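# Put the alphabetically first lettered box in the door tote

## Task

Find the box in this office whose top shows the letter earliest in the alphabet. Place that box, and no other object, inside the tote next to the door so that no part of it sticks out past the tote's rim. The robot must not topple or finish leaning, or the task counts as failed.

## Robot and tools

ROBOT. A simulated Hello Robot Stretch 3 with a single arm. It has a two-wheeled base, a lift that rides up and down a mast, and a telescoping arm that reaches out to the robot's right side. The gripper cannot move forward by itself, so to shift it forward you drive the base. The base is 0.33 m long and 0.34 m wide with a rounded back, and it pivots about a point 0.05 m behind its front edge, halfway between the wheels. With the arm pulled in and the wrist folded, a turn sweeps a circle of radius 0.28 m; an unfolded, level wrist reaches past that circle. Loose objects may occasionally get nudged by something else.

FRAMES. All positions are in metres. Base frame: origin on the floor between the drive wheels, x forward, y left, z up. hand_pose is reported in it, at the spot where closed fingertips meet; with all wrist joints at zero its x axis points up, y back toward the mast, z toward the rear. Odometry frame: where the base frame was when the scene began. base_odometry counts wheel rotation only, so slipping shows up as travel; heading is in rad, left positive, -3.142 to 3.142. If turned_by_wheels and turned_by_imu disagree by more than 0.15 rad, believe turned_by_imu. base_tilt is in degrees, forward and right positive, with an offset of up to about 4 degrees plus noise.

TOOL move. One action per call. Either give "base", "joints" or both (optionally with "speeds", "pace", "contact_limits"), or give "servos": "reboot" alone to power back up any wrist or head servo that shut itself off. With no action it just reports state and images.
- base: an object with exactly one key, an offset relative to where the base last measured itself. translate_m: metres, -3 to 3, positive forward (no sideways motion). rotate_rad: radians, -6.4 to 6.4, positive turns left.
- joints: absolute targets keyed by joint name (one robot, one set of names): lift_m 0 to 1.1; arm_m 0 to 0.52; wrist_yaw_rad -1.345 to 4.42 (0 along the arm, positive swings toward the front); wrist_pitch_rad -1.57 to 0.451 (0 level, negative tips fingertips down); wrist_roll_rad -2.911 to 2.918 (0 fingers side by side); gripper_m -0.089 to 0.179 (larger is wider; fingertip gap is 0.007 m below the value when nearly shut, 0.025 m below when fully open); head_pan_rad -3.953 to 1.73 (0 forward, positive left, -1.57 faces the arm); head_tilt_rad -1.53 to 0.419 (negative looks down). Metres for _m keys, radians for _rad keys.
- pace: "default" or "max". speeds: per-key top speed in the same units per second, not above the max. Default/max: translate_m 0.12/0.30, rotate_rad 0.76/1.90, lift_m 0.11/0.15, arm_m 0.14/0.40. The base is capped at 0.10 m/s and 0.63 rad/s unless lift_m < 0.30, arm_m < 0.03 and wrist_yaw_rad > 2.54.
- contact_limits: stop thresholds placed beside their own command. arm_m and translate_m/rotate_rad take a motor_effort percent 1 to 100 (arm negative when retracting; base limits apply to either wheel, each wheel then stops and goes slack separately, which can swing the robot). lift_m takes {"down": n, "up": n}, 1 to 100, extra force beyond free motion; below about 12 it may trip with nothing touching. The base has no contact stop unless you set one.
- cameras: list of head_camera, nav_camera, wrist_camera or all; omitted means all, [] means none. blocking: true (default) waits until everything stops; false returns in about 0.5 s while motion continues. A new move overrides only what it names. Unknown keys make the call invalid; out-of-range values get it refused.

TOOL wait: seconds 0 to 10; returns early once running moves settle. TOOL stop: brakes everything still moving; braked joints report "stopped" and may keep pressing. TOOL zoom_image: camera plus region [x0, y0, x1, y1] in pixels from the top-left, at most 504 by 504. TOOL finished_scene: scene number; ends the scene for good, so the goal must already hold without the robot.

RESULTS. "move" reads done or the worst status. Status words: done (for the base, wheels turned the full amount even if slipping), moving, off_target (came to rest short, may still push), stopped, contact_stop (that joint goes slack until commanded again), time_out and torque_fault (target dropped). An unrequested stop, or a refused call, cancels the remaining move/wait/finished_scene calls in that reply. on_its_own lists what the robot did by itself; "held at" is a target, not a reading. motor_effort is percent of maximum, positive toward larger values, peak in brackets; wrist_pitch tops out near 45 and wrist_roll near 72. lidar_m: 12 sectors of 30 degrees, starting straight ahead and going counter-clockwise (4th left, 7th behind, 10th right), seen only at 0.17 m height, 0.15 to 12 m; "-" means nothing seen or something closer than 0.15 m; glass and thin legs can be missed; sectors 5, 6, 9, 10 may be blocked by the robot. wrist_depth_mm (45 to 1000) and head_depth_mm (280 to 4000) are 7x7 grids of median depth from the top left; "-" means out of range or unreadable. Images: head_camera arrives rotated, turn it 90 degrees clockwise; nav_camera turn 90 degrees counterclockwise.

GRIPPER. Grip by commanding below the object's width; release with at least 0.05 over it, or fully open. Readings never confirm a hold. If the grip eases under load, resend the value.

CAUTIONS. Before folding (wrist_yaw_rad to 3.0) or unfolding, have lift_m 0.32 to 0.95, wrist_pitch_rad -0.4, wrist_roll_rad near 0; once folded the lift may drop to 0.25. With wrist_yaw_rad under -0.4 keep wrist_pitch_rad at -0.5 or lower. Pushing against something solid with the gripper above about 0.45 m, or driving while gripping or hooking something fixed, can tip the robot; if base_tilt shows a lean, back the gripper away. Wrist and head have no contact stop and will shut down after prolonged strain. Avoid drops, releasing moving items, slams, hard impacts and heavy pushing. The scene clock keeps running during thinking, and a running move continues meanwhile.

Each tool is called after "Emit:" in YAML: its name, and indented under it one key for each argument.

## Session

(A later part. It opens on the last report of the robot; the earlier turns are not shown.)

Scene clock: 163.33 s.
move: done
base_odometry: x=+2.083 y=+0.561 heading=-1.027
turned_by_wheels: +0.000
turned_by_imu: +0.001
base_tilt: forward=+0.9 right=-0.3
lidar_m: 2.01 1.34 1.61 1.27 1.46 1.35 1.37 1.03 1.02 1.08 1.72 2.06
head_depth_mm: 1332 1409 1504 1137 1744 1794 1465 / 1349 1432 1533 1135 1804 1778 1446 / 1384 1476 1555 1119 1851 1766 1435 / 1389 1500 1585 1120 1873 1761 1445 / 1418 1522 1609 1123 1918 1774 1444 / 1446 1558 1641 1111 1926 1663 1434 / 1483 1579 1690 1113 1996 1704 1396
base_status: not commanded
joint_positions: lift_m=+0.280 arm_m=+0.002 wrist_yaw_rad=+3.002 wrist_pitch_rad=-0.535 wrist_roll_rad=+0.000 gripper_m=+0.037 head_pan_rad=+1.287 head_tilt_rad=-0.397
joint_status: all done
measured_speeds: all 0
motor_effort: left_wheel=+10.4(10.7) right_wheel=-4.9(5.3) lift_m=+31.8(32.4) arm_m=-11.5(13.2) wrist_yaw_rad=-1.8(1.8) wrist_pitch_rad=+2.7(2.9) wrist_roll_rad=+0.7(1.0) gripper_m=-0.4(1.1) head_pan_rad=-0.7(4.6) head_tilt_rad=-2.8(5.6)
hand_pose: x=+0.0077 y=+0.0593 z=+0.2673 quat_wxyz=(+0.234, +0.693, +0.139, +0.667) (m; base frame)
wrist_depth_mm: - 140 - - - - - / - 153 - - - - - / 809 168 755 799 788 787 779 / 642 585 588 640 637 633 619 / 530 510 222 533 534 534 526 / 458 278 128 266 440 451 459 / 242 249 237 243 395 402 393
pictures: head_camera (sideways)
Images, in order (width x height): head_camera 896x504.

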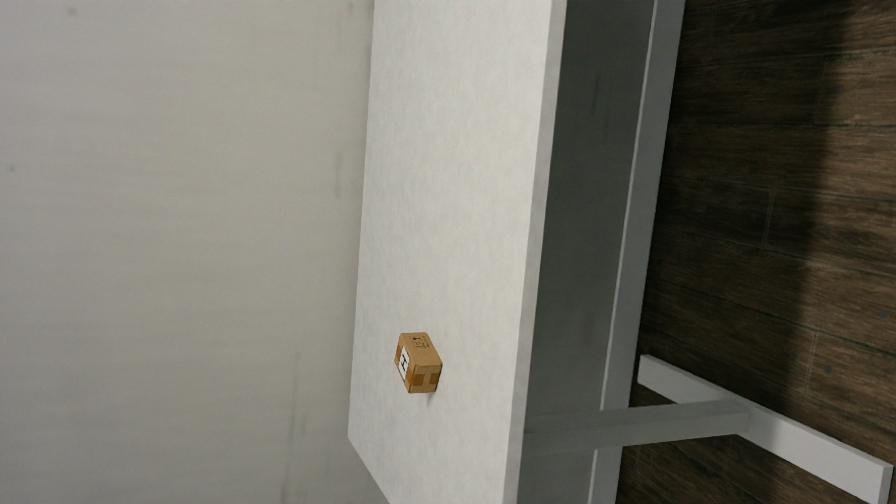

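Emit:
zoom_image:
  camera: "head_camera"
  region: [390, 332, 450, 392]

Emit:
move:
  joints: {"head_pan_rad": 0.85, "head_tilt_rad": -0.4}
  pace: "max"
  cameras: ["head_camera"]

Scaled by 8.400 from the camera's 896x504 image, which has a finer 1280x720 frame.

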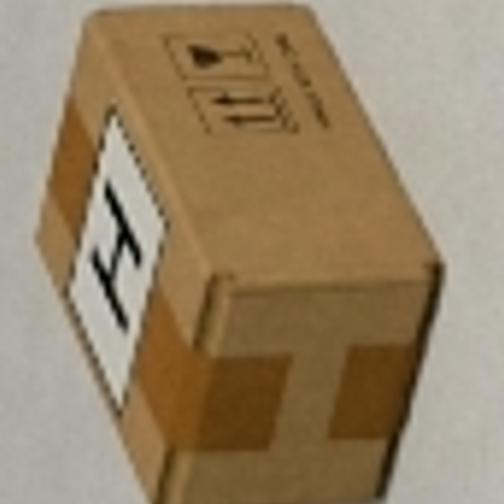

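Scene clock: 167.90 s.
move: done
base_odometry: x=+2.083 y=+0.561 heading=-1.027
turned_by_wheels: +0.000
turned_by_imu: +0.001
base_tilt: forward=+0.8 right=-0.2
lidar_m: 2.01 1.34 1.61 1.27 1.46 1.35 1.36 1.04 1.02 1.08 1.71 2.06
head_depth_mm: 1538 1674 1795 1198 2112 1785 1442 / 1513 1591 1698 1129 1604 1672 1442 / 1464 1560 1642 1121 1988 1766 1442 / 1444 1519 1600 1060 1919 1780 1445 / 1392 1483 1574 1104 1870 1760 1424 / 1352 1451 1539 1111 1802 1761 1427 / 1325 1409 1493 1103 1764 1746 1436
base_status: not commanded
joint_positions: lift_m=+0.280 arm_m=+0.002 wrist_yaw_rad=+3.002 wrist_pitch_rad=-0.535 wrist_roll_rad=+0.000 gripper_m=+0.037 head_pan_rad=+0.841 head_tilt_rad=-0.400
joint_status: all done
measured_speeds: all 0
motor_effort: left_wheel=+10.4(10.7) right_wheel=-5.2(5.2) lift_m=+31.6(32.0) arm_m=-7.0(8.5) wrist_yaw_rad=-1.0(1.7) wrist_pitch_rad=+2.1(2.8) wrist_roll_rad=+0.8(1.1) gripper_m=+0.6(1.0) head_pan_rad=-2.2(4.1) head_tilt_rad=-2.2(5.0)
hand_pose: x=+0.0077 y=+0.0593 z=+0.2673 quat_wxyz=(+0.234, +0.693, +0.139, +0.667) (m; base frame)
wrist_depth_mm: - 140 - - - - - / - 153 - - - - - / 777 169 745 785 795 778 798 / 625 578 593 637 632 622 631 / 530 515 223 529 529 532 521 / 460 280 128 264 440 453 455 / 242 250 238 242 392 401 398
pictures: head_camera (sideways)
Images, in order (width x height): head_camera 896x504.

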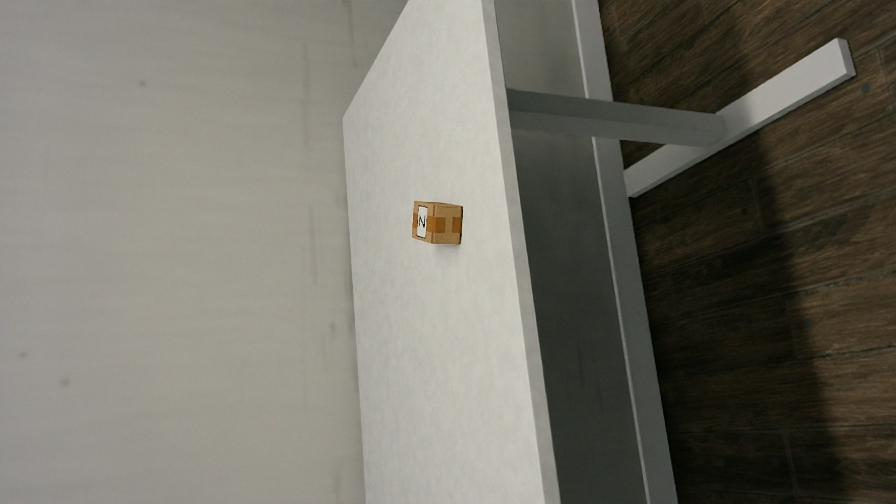

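Emit:
zoom_image:
  camera: "head_camera"
  region: [408, 198, 438, 248]

Emit:
move:
  joints: {"head_pan_rad": 1.45, "head_tilt_rad": -0.4}
  pace: "max"
  cameras: ["head_camera"]

Scaled by 10.080 from the camera's 896x504 image, which has a finer 1280x720 frame.

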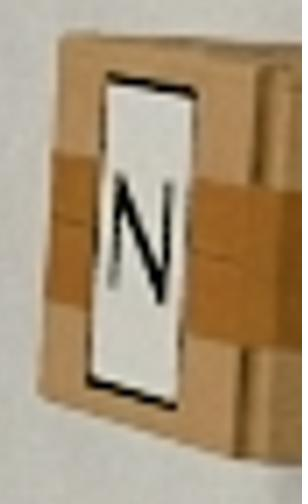

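Scene clock: 186.60 s.
move: done
base_odometry: x=+2.083 y=+0.561 heading=-1.027
turned_by_wheels: +0.000
turned_by_imu: +0.001
base_tilt: forward=+1.0 right=+0.0
lidar_m: 2.00 1.34 1.61 1.27 1.46 1.35 1.37 1.03 1.02 1.08 1.72 2.06
head_depth_mm: 1333 1414 1494 1124 1721 1786 1453 / 1380 1454 1537 1125 1826 1763 1449 / 1416 1524 1615 1121 1907 1782 1444 / 1480 1568 1663 1118 1981 1764 1429 / 1520 1633 1734 1112 1985 1624 1432 / 1576 1696 1822 1176 2116 1766 1408 / 1630 1749 1919 2025 2184 1730 1441
base_status: not commanded
joint_positions: lift_m=+0.280 arm_m=+0.002 wrist_yaw_rad=+3.002 wrist_pitch_rad=-0.535 wrist_roll_rad=+0.000 gripper_m=+0.037 head_pan_rad=+1.465 head_tilt_rad=-0.400
joint_status: all done
measured_speeds: all 0
motor_effort: left_wheel=+10.6(10.6) right_wheel=-4.9(5.2) lift_m=+31.5(31.8) arm_m=-2.3(3.5) wrist_yaw_rad=-1.2(1.7) wrist_pitch_rad=+2.3(2.7) wrist_roll_rad=+0.8(1.0) gripper_m=-0.7(1.6) head_pan_rad=+1.3(4.8) head_tilt_rad=-2.3(4.2)
hand_pose: x=+0.0077 y=+0.0593 z=+0.2673 quat_wxyz=(+0.234, +0.693, +0.139, +0.667) (m; base frame)
wrist_depth_mm: - 140 - - - - - / - 152 - - - - - / 785 170 744 788 793 787 765 / 640 594 583 633 630 631 625 / 533 514 224 527 528 532 538 / 461 278 128 262 445 456 457 / 243 249 237 243 393 403 401
pictures: head_camera (sideways)
Images, in order (width x height): head_camera 896x504.

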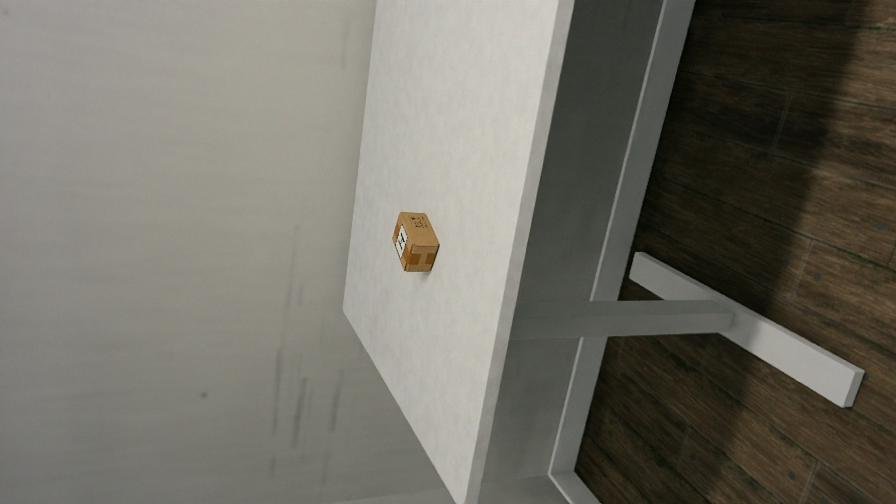

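Emit:
zoom_image:
  camera: "head_camera"
  region: [388, 218, 418, 268]

Emit:
move:
  base: {"translate_m": 0.7}
  joints: {"head_pan_rad": -0.2, "head_tilt_rad": -0.5}
  pace: "max"
  cameras: ["head_camera", "nav_camera"]

Scaled by 10.080 from the camera's 896x504 image, which has a finer 1280x720 frame.

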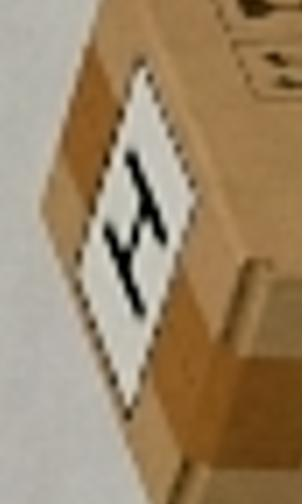

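Scene clock: 204.70 s.
move: done
base_odometry: x=+2.445 y=-0.038 heading=-1.027
turned_by_wheels: +0.000
turned_by_imu: +0.001
base_tilt: forward=+1.0 right=-0.1
lidar_m: 1.32 1.44 0.90 1.35 1.71 1.99 2.02 1.58 1.23 1.46 1.63 1.77
head_depth_mm: 1462 1567 1661 1132 1966 1599 1334 / 1489 1590 1671 1189 2002 1610 1339 / 1506 1635 1724 1238 1856 1581 1331 / 1557 1699 1839 1294 1967 1590 1342 / 1592 1741 1902 2070 1996 1589 1338 / 1638 1795 1959 2186 1974 1598 1335 / 1687 1832 2027 2266 1980 1588 1330
base_status: done
joint_positions: lift_m=+0.280 arm_m=+0.002 wrist_yaw_rad=+3.002 wrist_pitch_rad=-0.535 wrist_roll_rad=+0.000 gripper_m=+0.037 head_pan_rad=-0.204 head_tilt_rad=-0.502
joint_status: all done
measured_speeds: all 0
motor_effort: left_wheel=+7.3(16.9) right_wheel=-2.5(14.8) lift_m=+31.0(31.6) arm_m=+5.9(6.0) wrist_yaw_rad=-0.9(2.0) wrist_pitch_rad=+2.5(2.9) wrist_roll_rad=+0.8(1.1) gripper_m=+0.1(1.1) head_pan_rad=+3.2(5.4) head_tilt_rad=+1.6(5.3)
hand_pose: x=+0.0077 y=+0.0593 z=+0.2672 quat_wxyz=(+0.234, +0.693, +0.139, +0.667) (m; base frame)
wrist_depth_mm: - 140 - - - - - / - 152 - - - - - / 767 169 739 785 781 780 796 / 619 595 585 633 642 638 636 / 529 517 223 529 532 535 526 / 461 278 128 265 451 457 456 / 243 251 238 243 390 397 398
pictures: head_camera (sideways), nav_camera (sideways)
Images, in order (width x height): head_camera 896x504, nav_camera 672x504.

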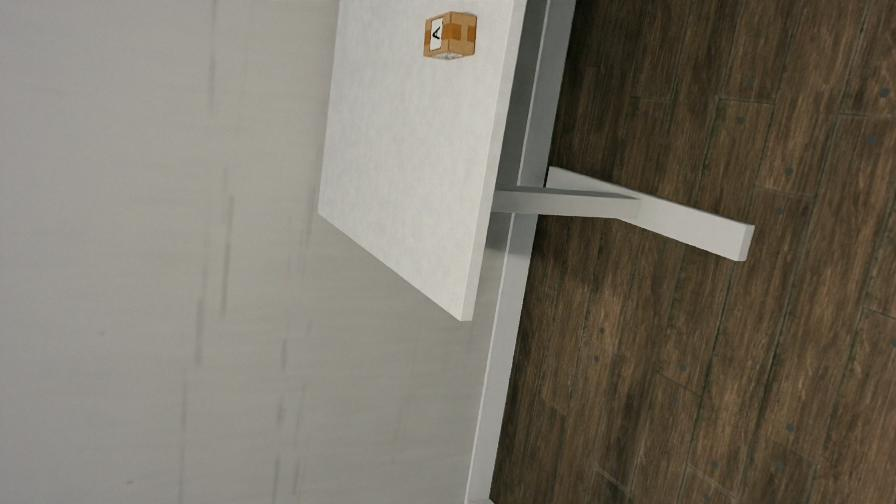

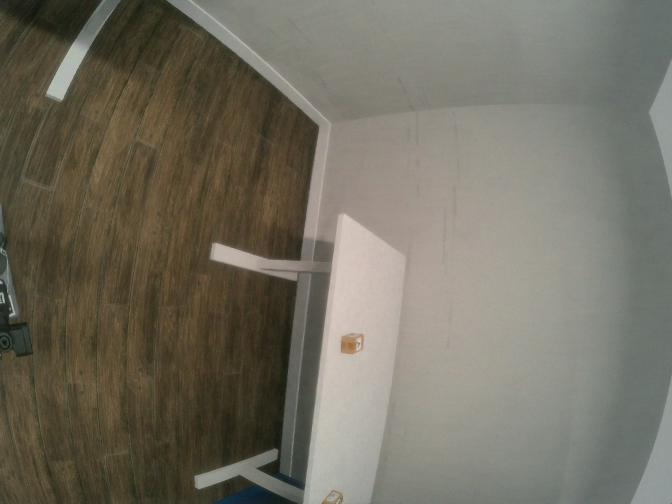

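Emit:
zoom_image:
  camera: "head_camera"
  region: [420, 8, 480, 68]

Emit:
move:
  joints: {"head_pan_rad": -0.8, "head_tilt_rad": -0.45}
  pace: "max"
  cameras: ["head_camera"]

Scaled by 8.400 from the camera's 896x504 image, which has a finer 1280x720 frame.

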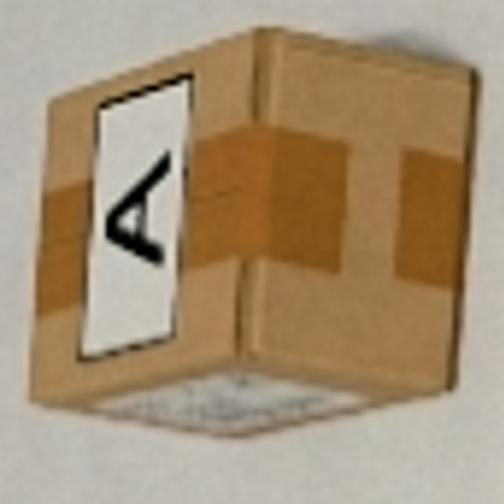

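Scene clock: 208.07 s.
move: done
base_odometry: x=+2.445 y=-0.038 heading=-1.027
turned_by_wheels: +0.000
turned_by_imu: +0.001
base_tilt: forward=+0.8 right=-0.2
lidar_m: 1.33 1.44 0.90 1.36 1.71 1.99 2.01 1.58 1.23 1.46 1.63 1.77
head_depth_mm: 1774 1865 2007 1394 1990 1678 1388 / 1719 1861 1941 1386 2068 1672 1385 / 1665 1783 1893 1311 2112 1680 1388 / 1605 1720 1810 1302 2144 1675 1382 / 1555 1660 1752 1298 2031 1661 1383 / 1508 1625 1719 1298 2018 1668 1379 / 1453 1553 1666 1286 1944 1660 1365
base_status: not commanded
joint_positions: lift_m=+0.280 arm_m=+0.002 wrist_yaw_rad=+3.002 wrist_pitch_rad=-0.535 wrist_roll_rad=+0.000 gripper_m=+0.037 head_pan_rad=-0.807 head_tilt_rad=-0.451
joint_status: all done
measured_speeds: all 0
motor_effort: left_wheel=+7.5(7.5) right_wheel=-2.2(2.7) lift_m=+30.6(31.0) arm_m=+10.0(10.1) wrist_yaw_rad=-1.4(1.7) wrist_pitch_rad=+2.9(2.9) wrist_roll_rad=+0.8(1.0) gripper_m=+0.3(1.5) head_pan_rad=-1.4(5.5) head_tilt_rad=+2.1(5.4)
hand_pose: x=+0.0077 y=+0.0593 z=+0.2672 quat_wxyz=(+0.234, +0.693, +0.139, +0.667) (m; base frame)
wrist_depth_mm: - 140 - - - - - / - 152 - - - - - / 788 169 755 787 777 772 788 / 626 590 591 639 633 627 629 / 534 510 224 529 530 530 526 / 455 278 128 266 444 452 454 / 243 250 237 244 390 400 403
pictures: head_camera (sideways)
Images, in order (width x height): head_camera 896x504.

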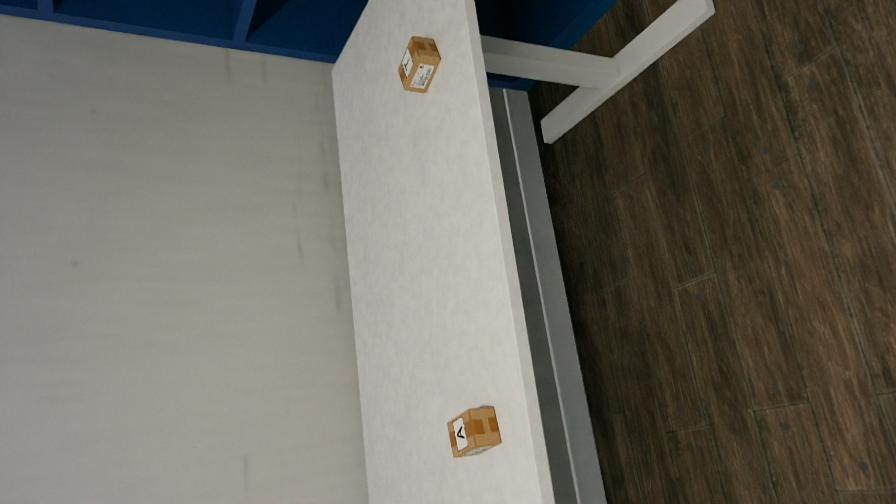

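Emit:
move:
  base: {"rotate_rad": -0.654}
  pace: "max"
  cameras: []

Emit:
move:
  base: {"translate_m": 0.525}
  joints: {"head_pan_rad": -1.57, "head_tilt_rad": -0.7}
  pace: "max"
  cameras: []

Emit:
move:
  base: {"rotate_rad": 1.847}
  joints: {"lift_m": 0.5, "wrist_pitch_rad": -0.4}
  pace: "max"
  cameras: ["head_camera"]

Scene clock: 242.83 s.
move: done
base_odometry: x=+2.445 y=-0.038 heading=-1.680
turned_by_wheels: -0.654
turned_by_imu: -0.650
base_tilt: forward=+1.1 right=-0.1
lidar_m: 1.77 1.32 1.53 0.90 1.34 1.48 1.99 1.99 1.58 1.23 1.52 1.46
head_depth_mm: 1464 1558 1523 1708 1869 1592 1396 / 1523 1630 1736 1737 1950 1630 1387 / 1339 1503 1579 1717 1937 1689 1380 / 1259 1384 1478 1611 1808 1678 1386 / 1827 1955 2170 2052 1990 1663 1384 / 1967 2083 2275 2398 2089 1655 1388 / 1853 1941 2081 1440 1908 1672 1381
base_status: done
joint_positions: lift_m=+0.280 arm_m=+0.002 wrist_yaw_rad=+3.002 wrist_pitch_rad=-0.535 wrist_roll_rad=+0.000 gripper_m=+0.037 head_pan_rad=-0.800 head_tilt_rad=-0.450
joint_status: not commanded
measured_speeds: all 0
motor_effort: left_wheel=+9.7(16.9) right_wheel=-7.9(15.3) lift_m=+30.5(30.6) arm_m=+13.6(16.0) wrist_yaw_rad=-1.2(1.9) wrist_pitch_rad=+2.7(2.9) wrist_roll_rad=+0.8(1.0) gripper_m=+0.0(1.3) head_pan_rad=+3.4(4.3) head_tilt_rad=+2.8(4.2)
hand_pose: x=+0.0077 y=+0.0593 z=+0.2672 quat_wxyz=(+0.234, +0.693, +0.139, +0.667) (m; base frame)
wrist_depth_mm: - 140 - - - - - / - 152 - - - - - / 774 168 206 791 764 776 785 / 630 582 593 621 632 632 636 / 532 514 223 524 532 538 529 / 453 277 128 262 445 451 459 / 241 252 237 241 395 396 403
pictures: none
No camera images: "cameras" was empty.

Scene clock: 245.90 s.
move: done
base_odometry: x=+2.388 y=-0.559 heading=-1.680
turned_by_wheels: +0.000
turned_by_imu: +0.000
base_tilt: forward=+0.9 right=+0.0
lidar_m: 1.26 0.87 1.48 1.46 1.13 1.72 2.49 2.49 1.27 1.24 1.14 1.17
head_depth_mm: 1081 1177 1327 1747 1639 1384 1200 / 1239 1417 1429 1624 1635 1386 1204 / 1284 1565 1479 1857 1636 1390 1197 / 1269 1550 1487 1850 1607 1395 1197 / 1276 1513 1472 1799 1607 1374 1198 / 1280 1482 1479 1807 1578 1372 1207 / 1263 1458 1480 1492 1543 1384 1201
base_status: done
joint_positions: lift_m=+0.280 arm_m=+0.002 wrist_yaw_rad=+3.002 wrist_pitch_rad=-0.535 wrist_roll_rad=+0.000 gripper_m=+0.037 head_pan_rad=-1.574 head_tilt_rad=-0.700
joint_status: all done
measured_speeds: all 0
motor_effort: left_wheel=+2.2(19.5) right_wheel=+3.9(9.4) lift_m=+30.0(30.3) arm_m=+5.9(13.6) wrist_yaw_rad=-1.4(1.9) wrist_pitch_rad=+2.6(2.9) wrist_roll_rad=+0.9(1.0) gripper_m=+0.6(1.4) head_pan_rad=+2.5(4.4) head_tilt_rad=-4.1(5.2)
hand_pose: x=+0.0077 y=+0.0593 z=+0.2672 quat_wxyz=(+0.234, +0.693, +0.139, +0.667) (m; base frame)
wrist_depth_mm: - 140 - - - - - / - 152 - - - - - / 780 169 744 792 788 812 743 / 634 589 584 636 630 635 632 / 529 509 223 527 536 531 530 / 459 278 128 263 446 457 454 / 241 249 238 242 389 397 400
pictures: none
No camera images: "cameras" was empty.

Scene clock: 249.43 s.
move: done
base_odometry: x=+2.388 y=-0.559 heading=+0.166
turned_by_wheels: +1.847
turned_by_imu: +1.841
base_tilt: forward=+1.1 right=-0.2
lidar_m: 1.46 1.12 1.97 2.49 1.89 1.24 1.14 1.15 1.31 1.27 0.87 1.51
head_depth_mm: 1075 1197 1114 873 719 1376 1201 / 1076 1201 1114 876 719 1390 1208 / 1090 1220 1114 874 736 1379 1203 / 1103 1220 1114 872 732 1377 1207 / 1110 1237 1113 874 735 1377 1207 / 1110 1255 1111 872 754 1348 1200 / 1126 1266 1103 870 752 1387 1202
base_status: done
joint_positions: lift_m=+0.500 arm_m=+0.002 wrist_yaw_rad=+3.002 wrist_pitch_rad=-0.420 wrist_roll_rad=+0.000 gripper_m=+0.037 head_pan_rad=-1.570 head_tilt_rad=-0.700
joint_status: all done
measured_speeds: all 0
motor_effort: left_wheel=-8.0(14.2) right_wheel=+9.4(15.7) lift_m=+28.6(33.9) arm_m=-19.9(19.9) wrist_yaw_rad=-0.9(1.8) wrist_pitch_rad=+3.5(6.5) wrist_roll_rad=+0.8(1.2) gripper_m=+0.4(1.4) head_pan_rad=+3.1(4.6) head_tilt_rad=-3.6(5.1)
hand_pose: x=+0.0099 y=+0.0752 z=+0.5123 quat_wxyz=(+0.196, +0.700, +0.099, +0.680) (m; base frame)
wrist_depth_mm: - 136 - - - - - / - 145 - - - - - / - 156 - - - - - / - 175 - - - - - / 925 851 199 939 938 939 917 / 773 750 128 727 741 761 743 / 655 696 256 670 644 670 670
pictures: head_camera (sideways)
Images, in order (width x height): head_camera 896x504.

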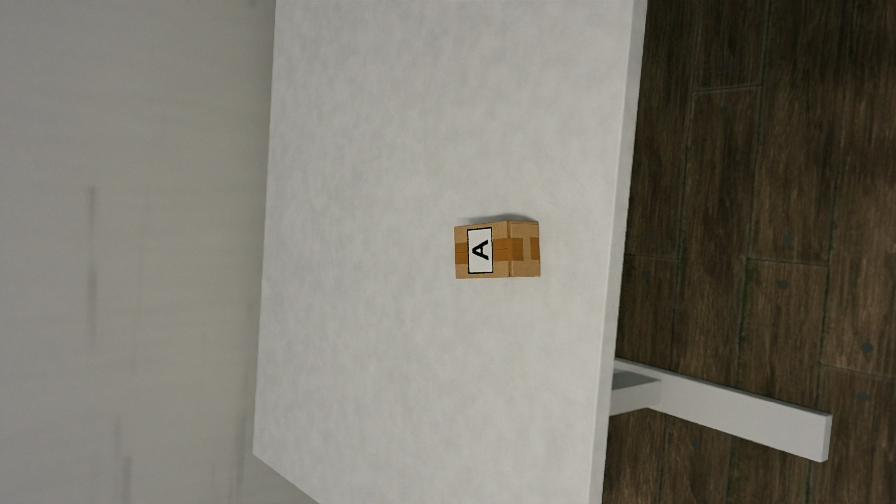

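Emit:
move:
  joints: {"lift_m": 0.93, "wrist_yaw_rad": 0.0, "wrist_pitch_rad": -0.7, "gripper_m": 0.12}
  pace: "max"
  cameras: []

Emit:
move:
  joints: {"arm_m": 0.17, "lift_m": 0.88}
  speeds: {"arm_m": 0.25}
  contact_limits: {"arm_m": 45}
  cameras: ["wrist_camera"]

Scene clock: 269.37 s.
move: done
base_odometry: x=+2.388 y=-0.559 heading=+0.166
turned_by_wheels: +0.000
turned_by_imu: +0.001
base_tilt: forward=+1.0 right=-0.2
lidar_m: 1.46 1.12 1.97 2.49 1.89 1.24 1.14 1.15 1.31 1.26 0.87 1.51
head_depth_mm: 1077 1206 1113 874 - - - / 1081 1211 1117 874 739 - - / 1090 1221 1116 876 288 - - / 1098 1234 1114 870 701 1325 1199 / 1105 1240 1109 870 737 1382 1203 / 1111 1247 1107 870 757 1353 1197 / 1121 1262 1105 871 755 1375 1204
base_status: not commanded
joint_positions: lift_m=+0.930 arm_m=+0.002 wrist_yaw_rad=+0.003 wrist_pitch_rad=-0.711 wrist_roll_rad=+0.000 gripper_m=+0.120 head_pan_rad=-1.570 head_tilt_rad=-0.700
joint_status: all done
measured_speeds: all 0
motor_effort: left_wheel=-8.2(8.4) right_wheel=+9.6(10.2) lift_m=+30.6(35.0) arm_m=-18.8(22.3) wrist_yaw_rad=-1.8(7.0) wrist_pitch_rad=+1.8(5.3) wrist_roll_rad=+1.0(1.1) gripper_m=-0.1(91.3) head_pan_rad=+3.1(4.3) head_tilt_rad=-3.1(4.2)
hand_pose: x=-0.0211 y=-0.3251 z=+0.8832 quat_wxyz=(+0.663, +0.247, -0.662, -0.246) (m; base frame)
wrist_depth_mm: - - - - - - - / - - - - - - - / - - - 411 - - - / - - - - - - - / - - - - - - - / - 123 - - - 125 - / 970 126 929 967 940 910 909
pictures: none
No camera images: "cameras" was empty.

Scene clock: 271.83 s.
move: done
base_odometry: x=+2.388 y=-0.559 heading=+0.166
turned_by_wheels: +0.000
turned_by_imu: +0.000
base_tilt: forward=+0.9 right=+0.0
lidar_m: 1.46 1.12 1.97 2.49 1.89 1.24 1.14 1.15 1.31 1.26 0.87 1.52
head_depth_mm: 1077 1200 1109 310 334 1389 1200 / 1077 1211 1116 317 335 1392 1207 / 1089 1210 1118 336 354 1378 1211 / 1090 1229 1108 846 718 1387 1197 / 1104 1238 1110 869 735 1384 1204 / 1114 1249 1111 874 754 1355 1201 / 1129 1259 1113 869 755 1380 1204
base_status: not commanded
joint_positions: lift_m=+0.880 arm_m=+0.170 wrist_yaw_rad=+0.003 wrist_pitch_rad=-0.712 wrist_roll_rad=+0.000 gripper_m=+0.120 head_pan_rad=-1.570 head_tilt_rad=-0.700
joint_status: all done
measured_speeds: all 0
motor_effort: left_wheel=-8.2(8.4) right_wheel=+9.5(9.9) lift_m=+23.9(29.0) arm_m=+22.1(25.3) wrist_yaw_rad=-1.5(2.3) wrist_pitch_rad=+2.2(2.4) wrist_roll_rad=+0.8(1.1) gripper_m=+1.3(1.4) head_pan_rad=+2.2(4.6) head_tilt_rad=-2.6(3.4)
contact_limits: arm_m 45 (drawing in: default 39, maximum 55; extending or still: default 49, maximum 70)
hand_pose: x=-0.0211 y=-0.4932 z=+0.8330 quat_wxyz=(+0.663, +0.248, -0.662, -0.246) (m; base frame)
wrist_depth_mm: - - - - - - - / - - - - - - - / - - - - - - - / - - 283 - - - - / - - 258 272 - - - / - 123 - - - 123 - / - 109 - - - 115 -
pictures: wrist_camera
Images, in order (width x height): wrist_camera 644x364.

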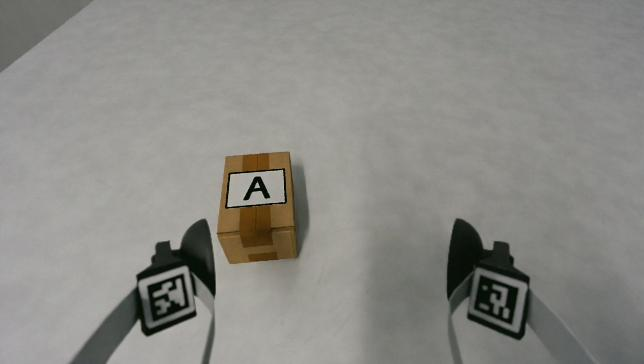

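Emit:
move:
  base: {"translate_m": 0.034}
  joints: {"arm_m": 0.2646, "wrist_yaw_rad": 0.116}
  contact_limits: {"arm_m": 45}
  cameras: ["wrist_camera"]

Scene clock: 302.33 s.
move: done
base_odometry: x=+2.421 y=-0.554 heading=+0.166
turned_by_wheels: +0.000
turned_by_imu: +0.001
base_tilt: forward=+0.8 right=+0.0
lidar_m: 1.43 1.09 1.95 2.49 1.89 1.27 1.18 1.19 1.31 1.26 0.86 1.48
head_depth_mm: 1075 1205 393 353 702 1387 1204 / 1084 1207 389 414 719 1392 1205 / 1090 1221 410 425 727 1386 1203 / 1096 1232 1113 822 736 1381 1208 / 1108 1235 1111 871 740 1386 1205 / 1115 1250 1109 871 754 1357 1190 / 1124 1263 1110 867 754 1371 1201
base_status: done
joint_positions: lift_m=+0.880 arm_m=+0.265 wrist_yaw_rad=+0.113 wrist_pitch_rad=-0.712 wrist_roll_rad=+0.000 gripper_m=+0.120 head_pan_rad=-1.570 head_tilt_rad=-0.700
joint_status: all done
measured_speeds: all 0
motor_effort: left_wheel=+1.7(6.1) right_wheel=+8.5(14.1) lift_m=+28.4(32.1) arm_m=+23.2(25.3) wrist_yaw_rad=+3.0(5.8) wrist_pitch_rad=+2.1(2.4) wrist_roll_rad=+0.8(1.1) gripper_m=-0.1(1.2) head_pan_rad=+1.9(3.7) head_tilt_rad=-1.3(3.3)
contact_limits: arm_m 45 (drawing in: default 39, maximum 55; extending or still: default 49, maximum 70)
hand_pose: x=-0.0015 y=-0.5866 z=+0.8330 quat_wxyz=(+0.676, +0.284, -0.647, -0.209) (m; base frame)
wrist_depth_mm: - - - - - - - / - - - - - - - / - - - - - - - / - - - - - - - / - - - 235 - - - / - 123 - 221 - 123 - / - 109 - 200 - 115 -
pictures: wrist_camera
Images, in order (width x height): wrist_camera 644x364.

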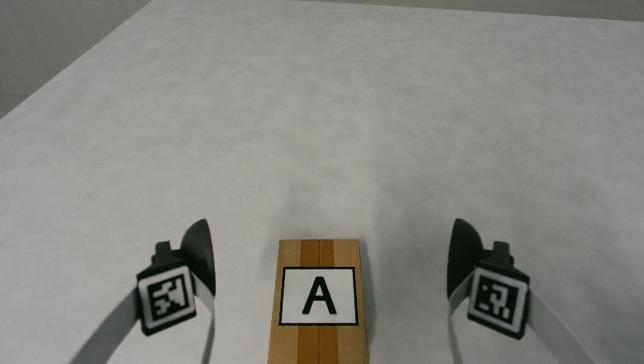

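Emit:
move:
  base: {"translate_m": 0.007}
  joints: {"arm_m": 0.271, "lift_m": 0.812}
  speeds: {"lift_m": 0.06}
  contact_limits: {"arm_m": 45, "lift_m": {"down": 14}}
  cameras: ["wrist_camera"]

Scene clock: 311.43 s.
move: done
base_odometry: x=+2.428 y=-0.553 heading=+0.166
turned_by_wheels: +0.000
turned_by_imu: +0.001
base_tilt: forward=+0.9 right=+0.0
lidar_m: 1.42 1.09 1.95 2.49 1.89 1.28 1.18 1.20 1.31 1.26 0.86 1.47
head_depth_mm: 1072 1200 1118 389 330 1326 1189 / 1084 1202 1110 449 702 1385 1206 / 1092 1221 1112 456 695 1380 1205 / 1103 1227 1107 845 735 1380 1205 / 1106 1240 1107 871 736 1375 1204 / 1114 1255 1111 877 756 1342 1193 / 1125 1256 1147 870 754 1380 1206
base_status: done
joint_positions: lift_m=+0.812 arm_m=+0.271 wrist_yaw_rad=+0.113 wrist_pitch_rad=-0.712 wrist_roll_rad=+0.000 gripper_m=+0.120 head_pan_rad=-1.570 head_tilt_rad=-0.700
joint_status: all done
measured_speeds: all 0
motor_effort: left_wheel=+3.4(7.1) right_wheel=+6.1(11.2) lift_m=+20.7(21.8) arm_m=+15.2(24.9) wrist_yaw_rad=+3.2(3.5) wrist_pitch_rad=+2.1(2.4) wrist_roll_rad=+1.0(1.1) gripper_m=+0.1(1.0) head_pan_rad=+1.5(4.4) head_tilt_rad=-2.1(2.8)
contact_limits: arm_m 45 (drawing in: default 39, maximum 55; extending or still: default 49, maximum 70); lift_m down 14 (down: maximum 72; up: maximum 65)
hand_pose: x=-0.0014 y=-0.5930 z=+0.7650 quat_wxyz=(+0.676, +0.284, -0.647, -0.209) (m; base frame)
wrist_depth_mm: - - - - - - - / - - - - - - - / - - - - - - - / - - - 183 - - - / - - - 169 - - - / - 123 144 151 148 122 - / - 109 - 140 - 115 -
pictures: wrist_camera
Images, in order (width x height): wrist_camera 644x364.

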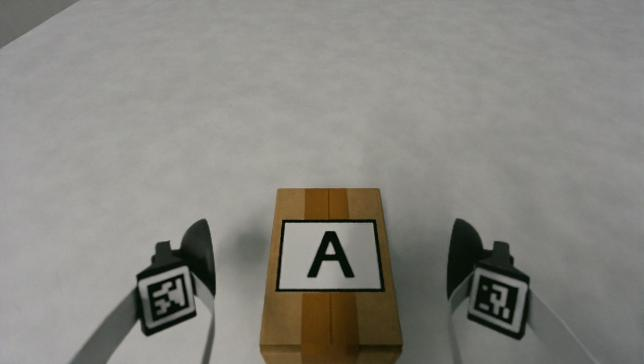

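Emit:
move:
  joints: {"gripper_m": 0.015}
  cameras: []

Emit:
move:
  joints: {"lift_m": 0.875}
  speeds: {"lift_m": 0.07}
  cameras: ["wrist_camera"]

Emit:
move:
  joints: {"arm_m": 0.0}
  speeds: {"arm_m": 0.28}
  cameras: ["wrist_camera"]

Scene clock: 341.73 s.
move: done
base_odometry: x=+2.428 y=-0.553 heading=+0.166
turned_by_wheels: +0.000
turned_by_imu: +0.001
base_tilt: forward=+1.1 right=-0.2
lidar_m: 1.42 1.09 1.95 2.49 1.89 1.28 1.19 1.20 1.31 1.27 0.86 1.47
head_depth_mm: 1072 1192 1109 389 330 1330 1185 / 1085 1203 1108 448 701 1382 1206 / 1082 1220 1113 456 695 1383 1206 / 1097 1222 1111 844 735 1387 1207 / 1106 1239 1108 868 735 1377 1202 / 1119 1252 1112 869 755 1347 1191 / 1126 1266 1146 867 753 1374 1205
base_status: not commanded
joint_positions: lift_m=+0.812 arm_m=+0.271 wrist_yaw_rad=+0.113 wrist_pitch_rad=-0.715 wrist_roll_rad=+0.000 gripper_m=+0.016 head_pan_rad=-1.570 head_tilt_rad=-0.700
joint_status: all done
measured_speeds: all 0
motor_effort: left_wheel=+3.4(3.6) right_wheel=+6.0(6.2) lift_m=+32.5(32.6) arm_m=-10.7(10.8) wrist_yaw_rad=+3.1(3.4) wrist_pitch_rad=+2.6(2.8) wrist_roll_rad=+0.9(1.0) gripper_m=-17.1(97.9) head_pan_rad=+2.8(4.2) head_tilt_rad=-0.8(2.1)
contact_limits: arm_m 45 (drawing in: default 39, maximum 55; extending or still: default 49, maximum 70); lift_m down 14 (down: maximum 72; up: maximum 65)
hand_pose: x=-0.0015 y=-0.5925 z=+0.7645 quat_wxyz=(+0.676, +0.285, -0.647, -0.210) (m; base frame)
wrist_depth_mm: - - - - - - - / - - - - - - - / - - - - - - - / - - - 182 - - - / - - - 168 152 - - / - - 129 154 126 - - / - - - 139 136 - -
pictures: none
No camera images: "cameras" was empty.

Scene clock: 343.27 s.
move: done
base_odometry: x=+2.428 y=-0.553 heading=+0.166
turned_by_wheels: +0.000
turned_by_imu: +0.000
base_tilt: forward=+0.7 right=+0.1
lidar_m: 1.42 1.09 1.95 2.49 1.89 1.27 1.18 1.20 1.31 1.27 0.85 1.47
head_depth_mm: 1072 1198 404 343 684 1380 1210 / 1081 1212 396 422 718 1376 1208 / 1084 1226 421 433 737 1385 1205 / 1099 1230 1109 847 738 1382 1208 / 1099 1235 1109 869 735 1394 1203 / 1113 1256 1112 871 756 1356 1190 / 1121 1257 1155 871 755 1382 1205
base_status: not commanded
joint_positions: lift_m=+0.875 arm_m=+0.271 wrist_yaw_rad=+0.113 wrist_pitch_rad=-0.718 wrist_roll_rad=+0.000 gripper_m=+0.016 head_pan_rad=-1.570 head_tilt_rad=-0.700
joint_status: all done
measured_speeds: all 0
motor_effort: left_wheel=+3.3(3.6) right_wheel=+5.8(6.2) lift_m=+32.4(34.1) arm_m=-19.0(19.4) wrist_yaw_rad=+3.4(3.5) wrist_pitch_rad=+3.5(3.6) wrist_roll_rad=+0.5(1.0) gripper_m=-17.7(18.6) head_pan_rad=+3.1(4.3) head_tilt_rad=-1.1(2.3)
contact_limits: arm_m 45 (drawing in: default 39, maximum 55; extending or still: default 49, maximum 70)
hand_pose: x=-0.0015 y=-0.5919 z=+0.8269 quat_wxyz=(+0.675, +0.286, -0.646, -0.211) (m; base frame)
wrist_depth_mm: - - - - - - - / - - - - - - - / - - - - - - - / - - - 182 - - - / - - - 168 152 - - / - - 128 154 126 - - / - - - 139 136 - -
pictures: wrist_camera
Images, in order (width x height): wrist_camera 644x364.

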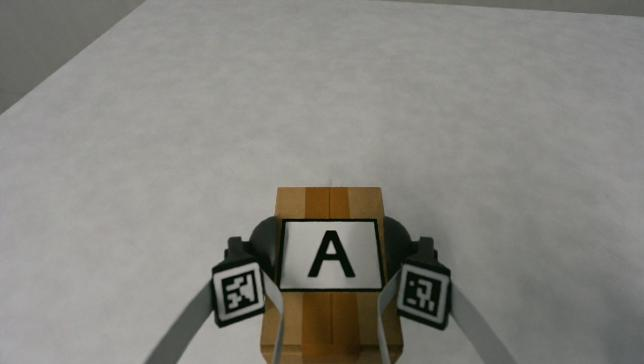

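Scene clock: 346.33 s.
move: done
base_odometry: x=+2.428 y=-0.553 heading=+0.166
turned_by_wheels: +0.000
turned_by_imu: +0.000
base_tilt: forward=+0.9 right=-0.1
lidar_m: 1.42 1.09 1.95 2.49 1.89 1.28 1.18 1.20 1.31 1.27 0.85 1.47
head_depth_mm: 1070 1200 1115 878 721 - - / 1080 1199 1112 875 721 1442 - / 1087 1214 1110 870 718 321 - / 1101 1228 1110 875 716 402 1149 / 1109 1244 1118 875 735 1383 1200 / 1114 1247 1113 871 754 1362 1195 / 1127 1272 1150 868 756 1374 1198
base_status: not commanded
joint_positions: lift_m=+0.875 arm_m=+0.002 wrist_yaw_rad=+0.113 wrist_pitch_rad=-0.719 wrist_roll_rad=+0.000 gripper_m=+0.016 head_pan_rad=-1.570 head_tilt_rad=-0.700
joint_status: all done
joint sent to its limit — arm_m, lower limit.
measured_speeds: all 0
motor_effort: left_wheel=+3.3(3.5) right_wheel=+5.8(6.3) lift_m=+30.2(32.7) arm_m=-22.1(24.4) wrist_yaw_rad=+2.8(3.4) wrist_pitch_rad=+3.0(3.6) wrist_roll_rad=+0.6(1.1) gripper_m=-17.8(18.4) head_pan_rad=+2.6(3.6) head_tilt_rad=-0.9(1.8)
hand_pose: x=-0.0015 y=-0.3226 z=+0.8269 quat_wxyz=(+0.675, +0.286, -0.646, -0.211) (m; base frame)
wrist_depth_mm: - - - - - - - / - - - - - - - / - - - - - - - / - - - 181 - - - / - - - 168 173 - - / - - 129 154 129 - - / 911 879 856 139 829 884 888
pictures: wrist_camera
Images, in order (width x height): wrist_camera 644x364.

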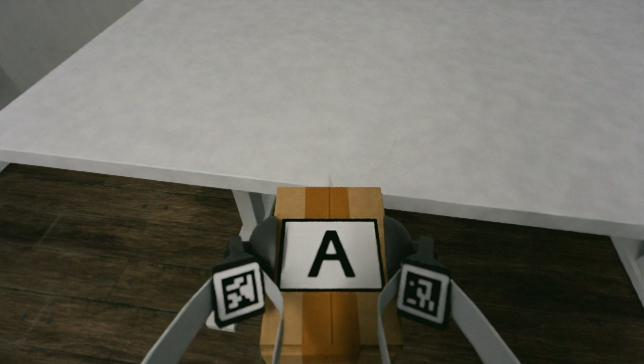

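Emit:
move:
  base: {"rotate_rad": 1.943}
  joints: {"lift_m": 0.285, "wrist_yaw_rad": 2.62, "wrist_pitch_rad": -0.4, "head_pan_rad": 0.0, "head_tilt_rad": -0.45}
  speeds: {"lift_m": 0.15, "rotate_rad": 1.9}
  cameras: ["nav_camera", "wrist_camera"]

Scene clock: 357.40 s.
move: done
base_odometry: x=+2.428 y=-0.553 heading=+2.108
turned_by_wheels: +1.942
turned_by_imu: +1.937
base_tilt: forward=+0.9 right=-0.1
lidar_m: 2.51 1.28 1.38 1.18 1.39 1.26 0.86 1.56 1.42 1.09 1.77 2.49
head_depth_mm: 2092 2232 2403 2600 2147 1688 1392 / 2174 2315 2476 2630 2158 1694 1388 / 2270 2439 2658 2805 2122 1688 1384 / 2327 2543 2773 2859 2140 1681 1389 / 2478 2705 2895 2879 2121 1675 1388 / 2586 2769 2929 2127 2072 1676 1383 / 1587 1729 1899 2011 1980 1668 1381
base_status: done
joint_positions: lift_m=+0.285 arm_m=+0.002 wrist_yaw_rad=+2.617 wrist_pitch_rad=-0.429 wrist_roll_rad=+0.000 gripper_m=+0.016 head_pan_rad=+0.001 head_tilt_rad=-0.449
joint_status: all done
measured_speeds: all 0
motor_effort: left_wheel=-10.4(14.6) right_wheel=+10.3(15.5) lift_m=+20.5(24.6) arm_m=-21.7(22.5) wrist_yaw_rad=+3.2(6.3) wrist_pitch_rad=+5.2(9.5) wrist_roll_rad=+0.8(1.1) gripper_m=-17.7(18.4) head_pan_rad=-2.7(5.3) head_tilt_rad=+2.2(6.3)
hand_pose: x=+0.0904 y=+0.0462 z=+0.2951 quat_wxyz=(+0.325, +0.706, -0.033, +0.628) (m; base frame)
wrist_depth_mm: - - - - - - - / - - - - - - - / - - - - - - - / 764 743 758 756 757 763 749 / 608 608 620 169 563 611 610 / 512 515 129 154 129 510 511 / 206 454 266 139 141 444 446
pictures: nav_camera (sideways), wrist_camera
Images, in order (width x height): nav_camera 672x504, wrist_camera 644x364.

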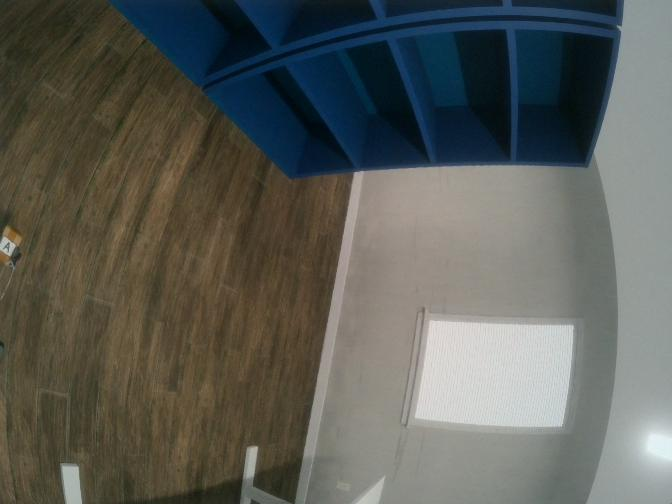

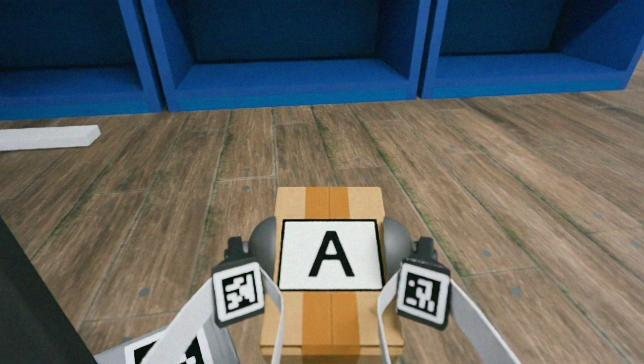

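Emit:
move:
  base: {"translate_m": 2.205}
  pace: "max"
  cameras: []

Emit:
move:
  base: {"rotate_rad": 1.198}
  joints: {"head_tilt_rad": -0.5, "head_pan_rad": -0.1}
  pace: "max"
  cameras: ["head_camera"]

Scene clock: 371.17 s.
move: done
base_odometry: x=+1.299 y=+1.341 heading=+2.108
turned_by_wheels: +0.000
turned_by_imu: -0.002
base_tilt: forward=+0.9 right=-0.1
lidar_m: 0.45 0.56 1.11 0.87 0.80 1.44 3.05 2.35 1.76 0.77 0.49 0.45
head_depth_mm: 342 364 390 420 455 497 546 / 355 379 408 439 479 526 583 / 369 395 427 463 506 558 622 / 384 413 447 487 534 596 666 / 400 432 471 515 569 634 715 / 419 454 496 546 607 684 778 / 439 477 523 580 651 735 852
base_status: done
joint_positions: lift_m=+0.285 arm_m=+0.002 wrist_yaw_rad=+2.617 wrist_pitch_rad=-0.429 wrist_roll_rad=+0.000 gripper_m=+0.016 head_pan_rad=+0.000 head_tilt_rad=-0.449
joint_status: not commanded
measured_speeds: all 0
motor_effort: left_wheel=-2.1(16.4) right_wheel=+10.1(15.5) lift_m=+31.7(32.8) arm_m=-18.6(21.0) wrist_yaw_rad=+2.7(3.5) wrist_pitch_rad=+5.3(5.7) wrist_roll_rad=+0.9(1.1) gripper_m=-16.6(18.7) head_pan_rad=-3.2(4.4) head_tilt_rad=-1.2(2.3)
hand_pose: x=+0.0903 y=+0.0462 z=+0.2951 quat_wxyz=(+0.325, +0.706, -0.033, +0.628) (m; base frame)
wrist_depth_mm: - - - - - - - / - - - - - - - / - - - - - - - / 748 758 755 771 757 - - / 615 620 609 168 569 576 - / 506 514 128 154 128 519 429 / 206 457 269 139 142 441 415
pictures: none
No camera images: "cameras" was empty.

Scene clock: 373.03 s.
move: done
base_odometry: x=+1.299 y=+1.341 heading=-2.978
turned_by_wheels: +1.198
turned_by_imu: +1.192
base_tilt: forward=+1.0 right=-0.2
lidar_m: 1.55 0.74 0.63 1.43 3.19 2.30 1.77 0.65 0.47 0.45 0.47 0.63
head_depth_mm: 1134 1190 1184 1196 1204 1219 1233 / 1549 1577 1580 1594 1635 1531 1339 / 2162 2377 2548 2430 1984 1595 1345 / 2198 2362 2594 2527 1994 1598 1328 / 2134 2376 2554 2553 1999 1589 1335 / 2148 2341 2569 2595 1987 1581 1341 / 2149 2334 2567 2597 1986 1587 1332
base_status: done
joint_positions: lift_m=+0.285 arm_m=+0.002 wrist_yaw_rad=+2.617 wrist_pitch_rad=-0.429 wrist_roll_rad=+0.000 gripper_m=+0.016 head_pan_rad=-0.102 head_tilt_rad=-0.499
joint_status: all done
measured_speeds: all 0
motor_effort: left_wheel=-8.8(16.5) right_wheel=+9.6(17.4) lift_m=+30.8(32.0) arm_m=-22.3(22.5) wrist_yaw_rad=+3.0(3.2) wrist_pitch_rad=+4.9(5.5) wrist_roll_rad=+0.8(1.0) gripper_m=-17.4(18.7) head_pan_rad=-2.1(4.1) head_tilt_rad=-2.1(5.6)
hand_pose: x=+0.0903 y=+0.0463 z=+0.2951 quat_wxyz=(+0.325, +0.706, -0.033, +0.628) (m; base frame)
wrist_depth_mm: - - - - - - - / - - - - - - - / - - - 764 888 - - / 767 753 753 756 765 758 758 / 599 613 610 169 570 622 609 / 511 513 128 154 128 513 506 / 206 449 267 139 141 440 440
pictures: head_camera (sideways)
Images, in order (width x height): head_camera 896x504.

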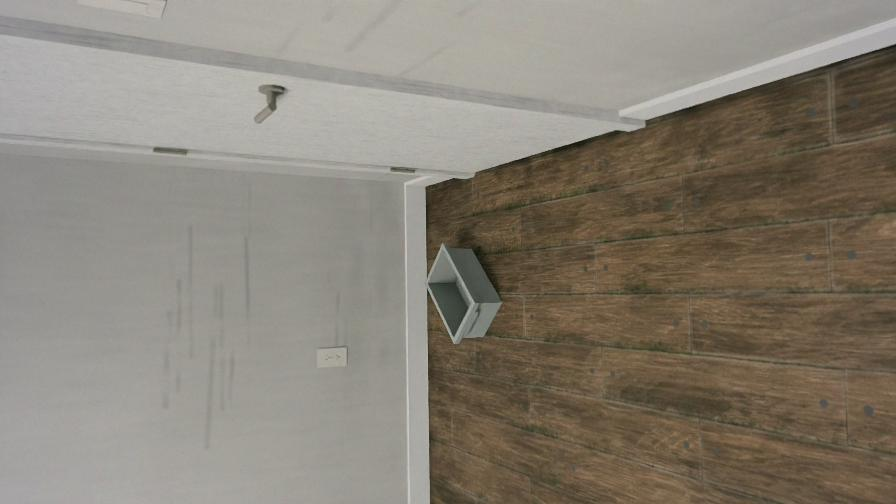

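Emit:
zoom_image:
  camera: "head_camera"
  region: [400, 220, 530, 360]

Emit:
move:
  base: {"translate_m": 1.0}
  joints: {"head_tilt_rad": -0.75, "head_pan_rad": 0.0}
  pace: "max"
  cameras: ["head_camera"]

Scaled by 3.600 from the camera's 896x504 image, which has a finer 1280x720 frame.

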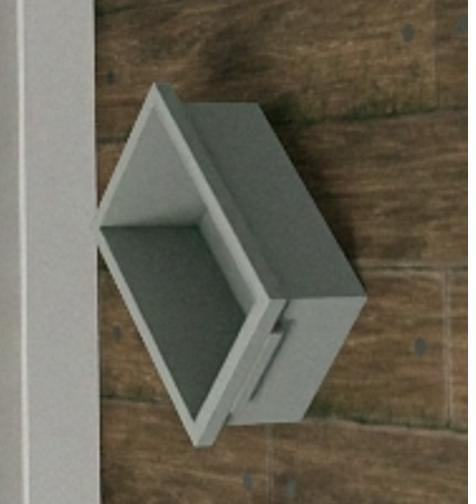

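Scene clock: 392.90 s.
move: done
base_odometry: x=+0.313 y=+1.178 heading=-2.977
turned_by_wheels: +0.000
turned_by_imu: +0.000
base_tilt: forward=+0.9 right=-0.1
lidar_m: 1.53 1.61 2.16 0.73 0.58 0.74 1.84 0.63 0.45 0.43 0.44 0.55
head_depth_mm: 1356 1471 1564 1433 1433 1298 1175 / 1361 1529 1757 1844 1548 1350 1177 / 1366 1544 1782 1863 1557 1342 1183 / 1361 1547 1772 1873 1532 1351 1190 / 1368 1555 1797 1857 1567 1337 1179 / 1379 1567 1807 1858 1558 1336 1175 / 1394 1556 1811 1859 1563 1335 1168
base_status: done
joint_positions: lift_m=+0.285 arm_m=+0.002 wrist_yaw_rad=+2.618 wrist_pitch_rad=-0.429 wrist_roll_rad=+0.000 gripper_m=+0.016 head_pan_rad=+0.000 head_tilt_rad=-0.751
joint_status: all done
measured_speeds: all 0
motor_effort: left_wheel=+3.4(12.9) right_wheel=+1.5(20.3) lift_m=+27.8(29.9) arm_m=-14.4(19.0) wrist_yaw_rad=+2.7(3.3) wrist_pitch_rad=+5.0(5.7) wrist_roll_rad=+0.9(1.2) gripper_m=-17.4(18.4) head_pan_rad=+1.7(4.3) head_tilt_rad=+1.8(5.2)
hand_pose: x=+0.0903 y=+0.0463 z=+0.2951 quat_wxyz=(+0.325, +0.706, -0.033, +0.628) (m; base frame)
wrist_depth_mm: - - - - - - - / - - - - - - - / - - - - - - - / 744 757 764 756 756 766 762 / 587 613 615 169 577 614 610 / 512 519 128 153 128 516 508 / 205 454 265 139 142 442 442
pictures: head_camera (sideways)
Images, in order (width x height): head_camera 896x504.

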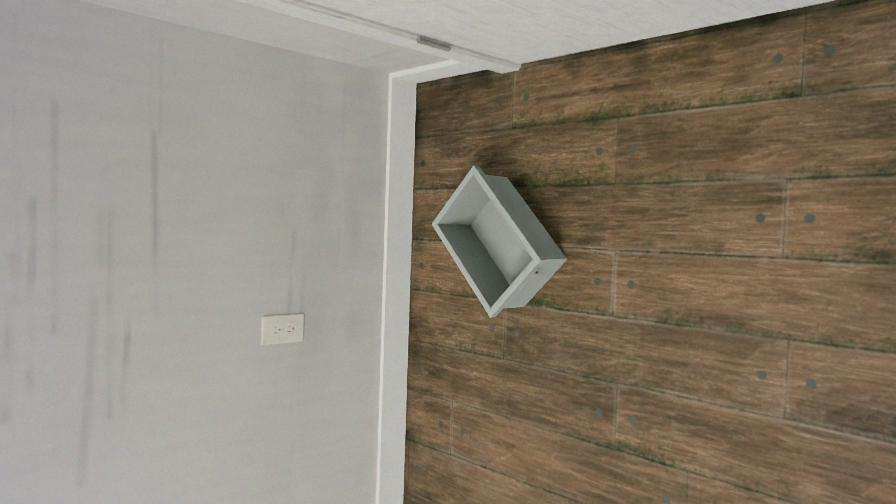

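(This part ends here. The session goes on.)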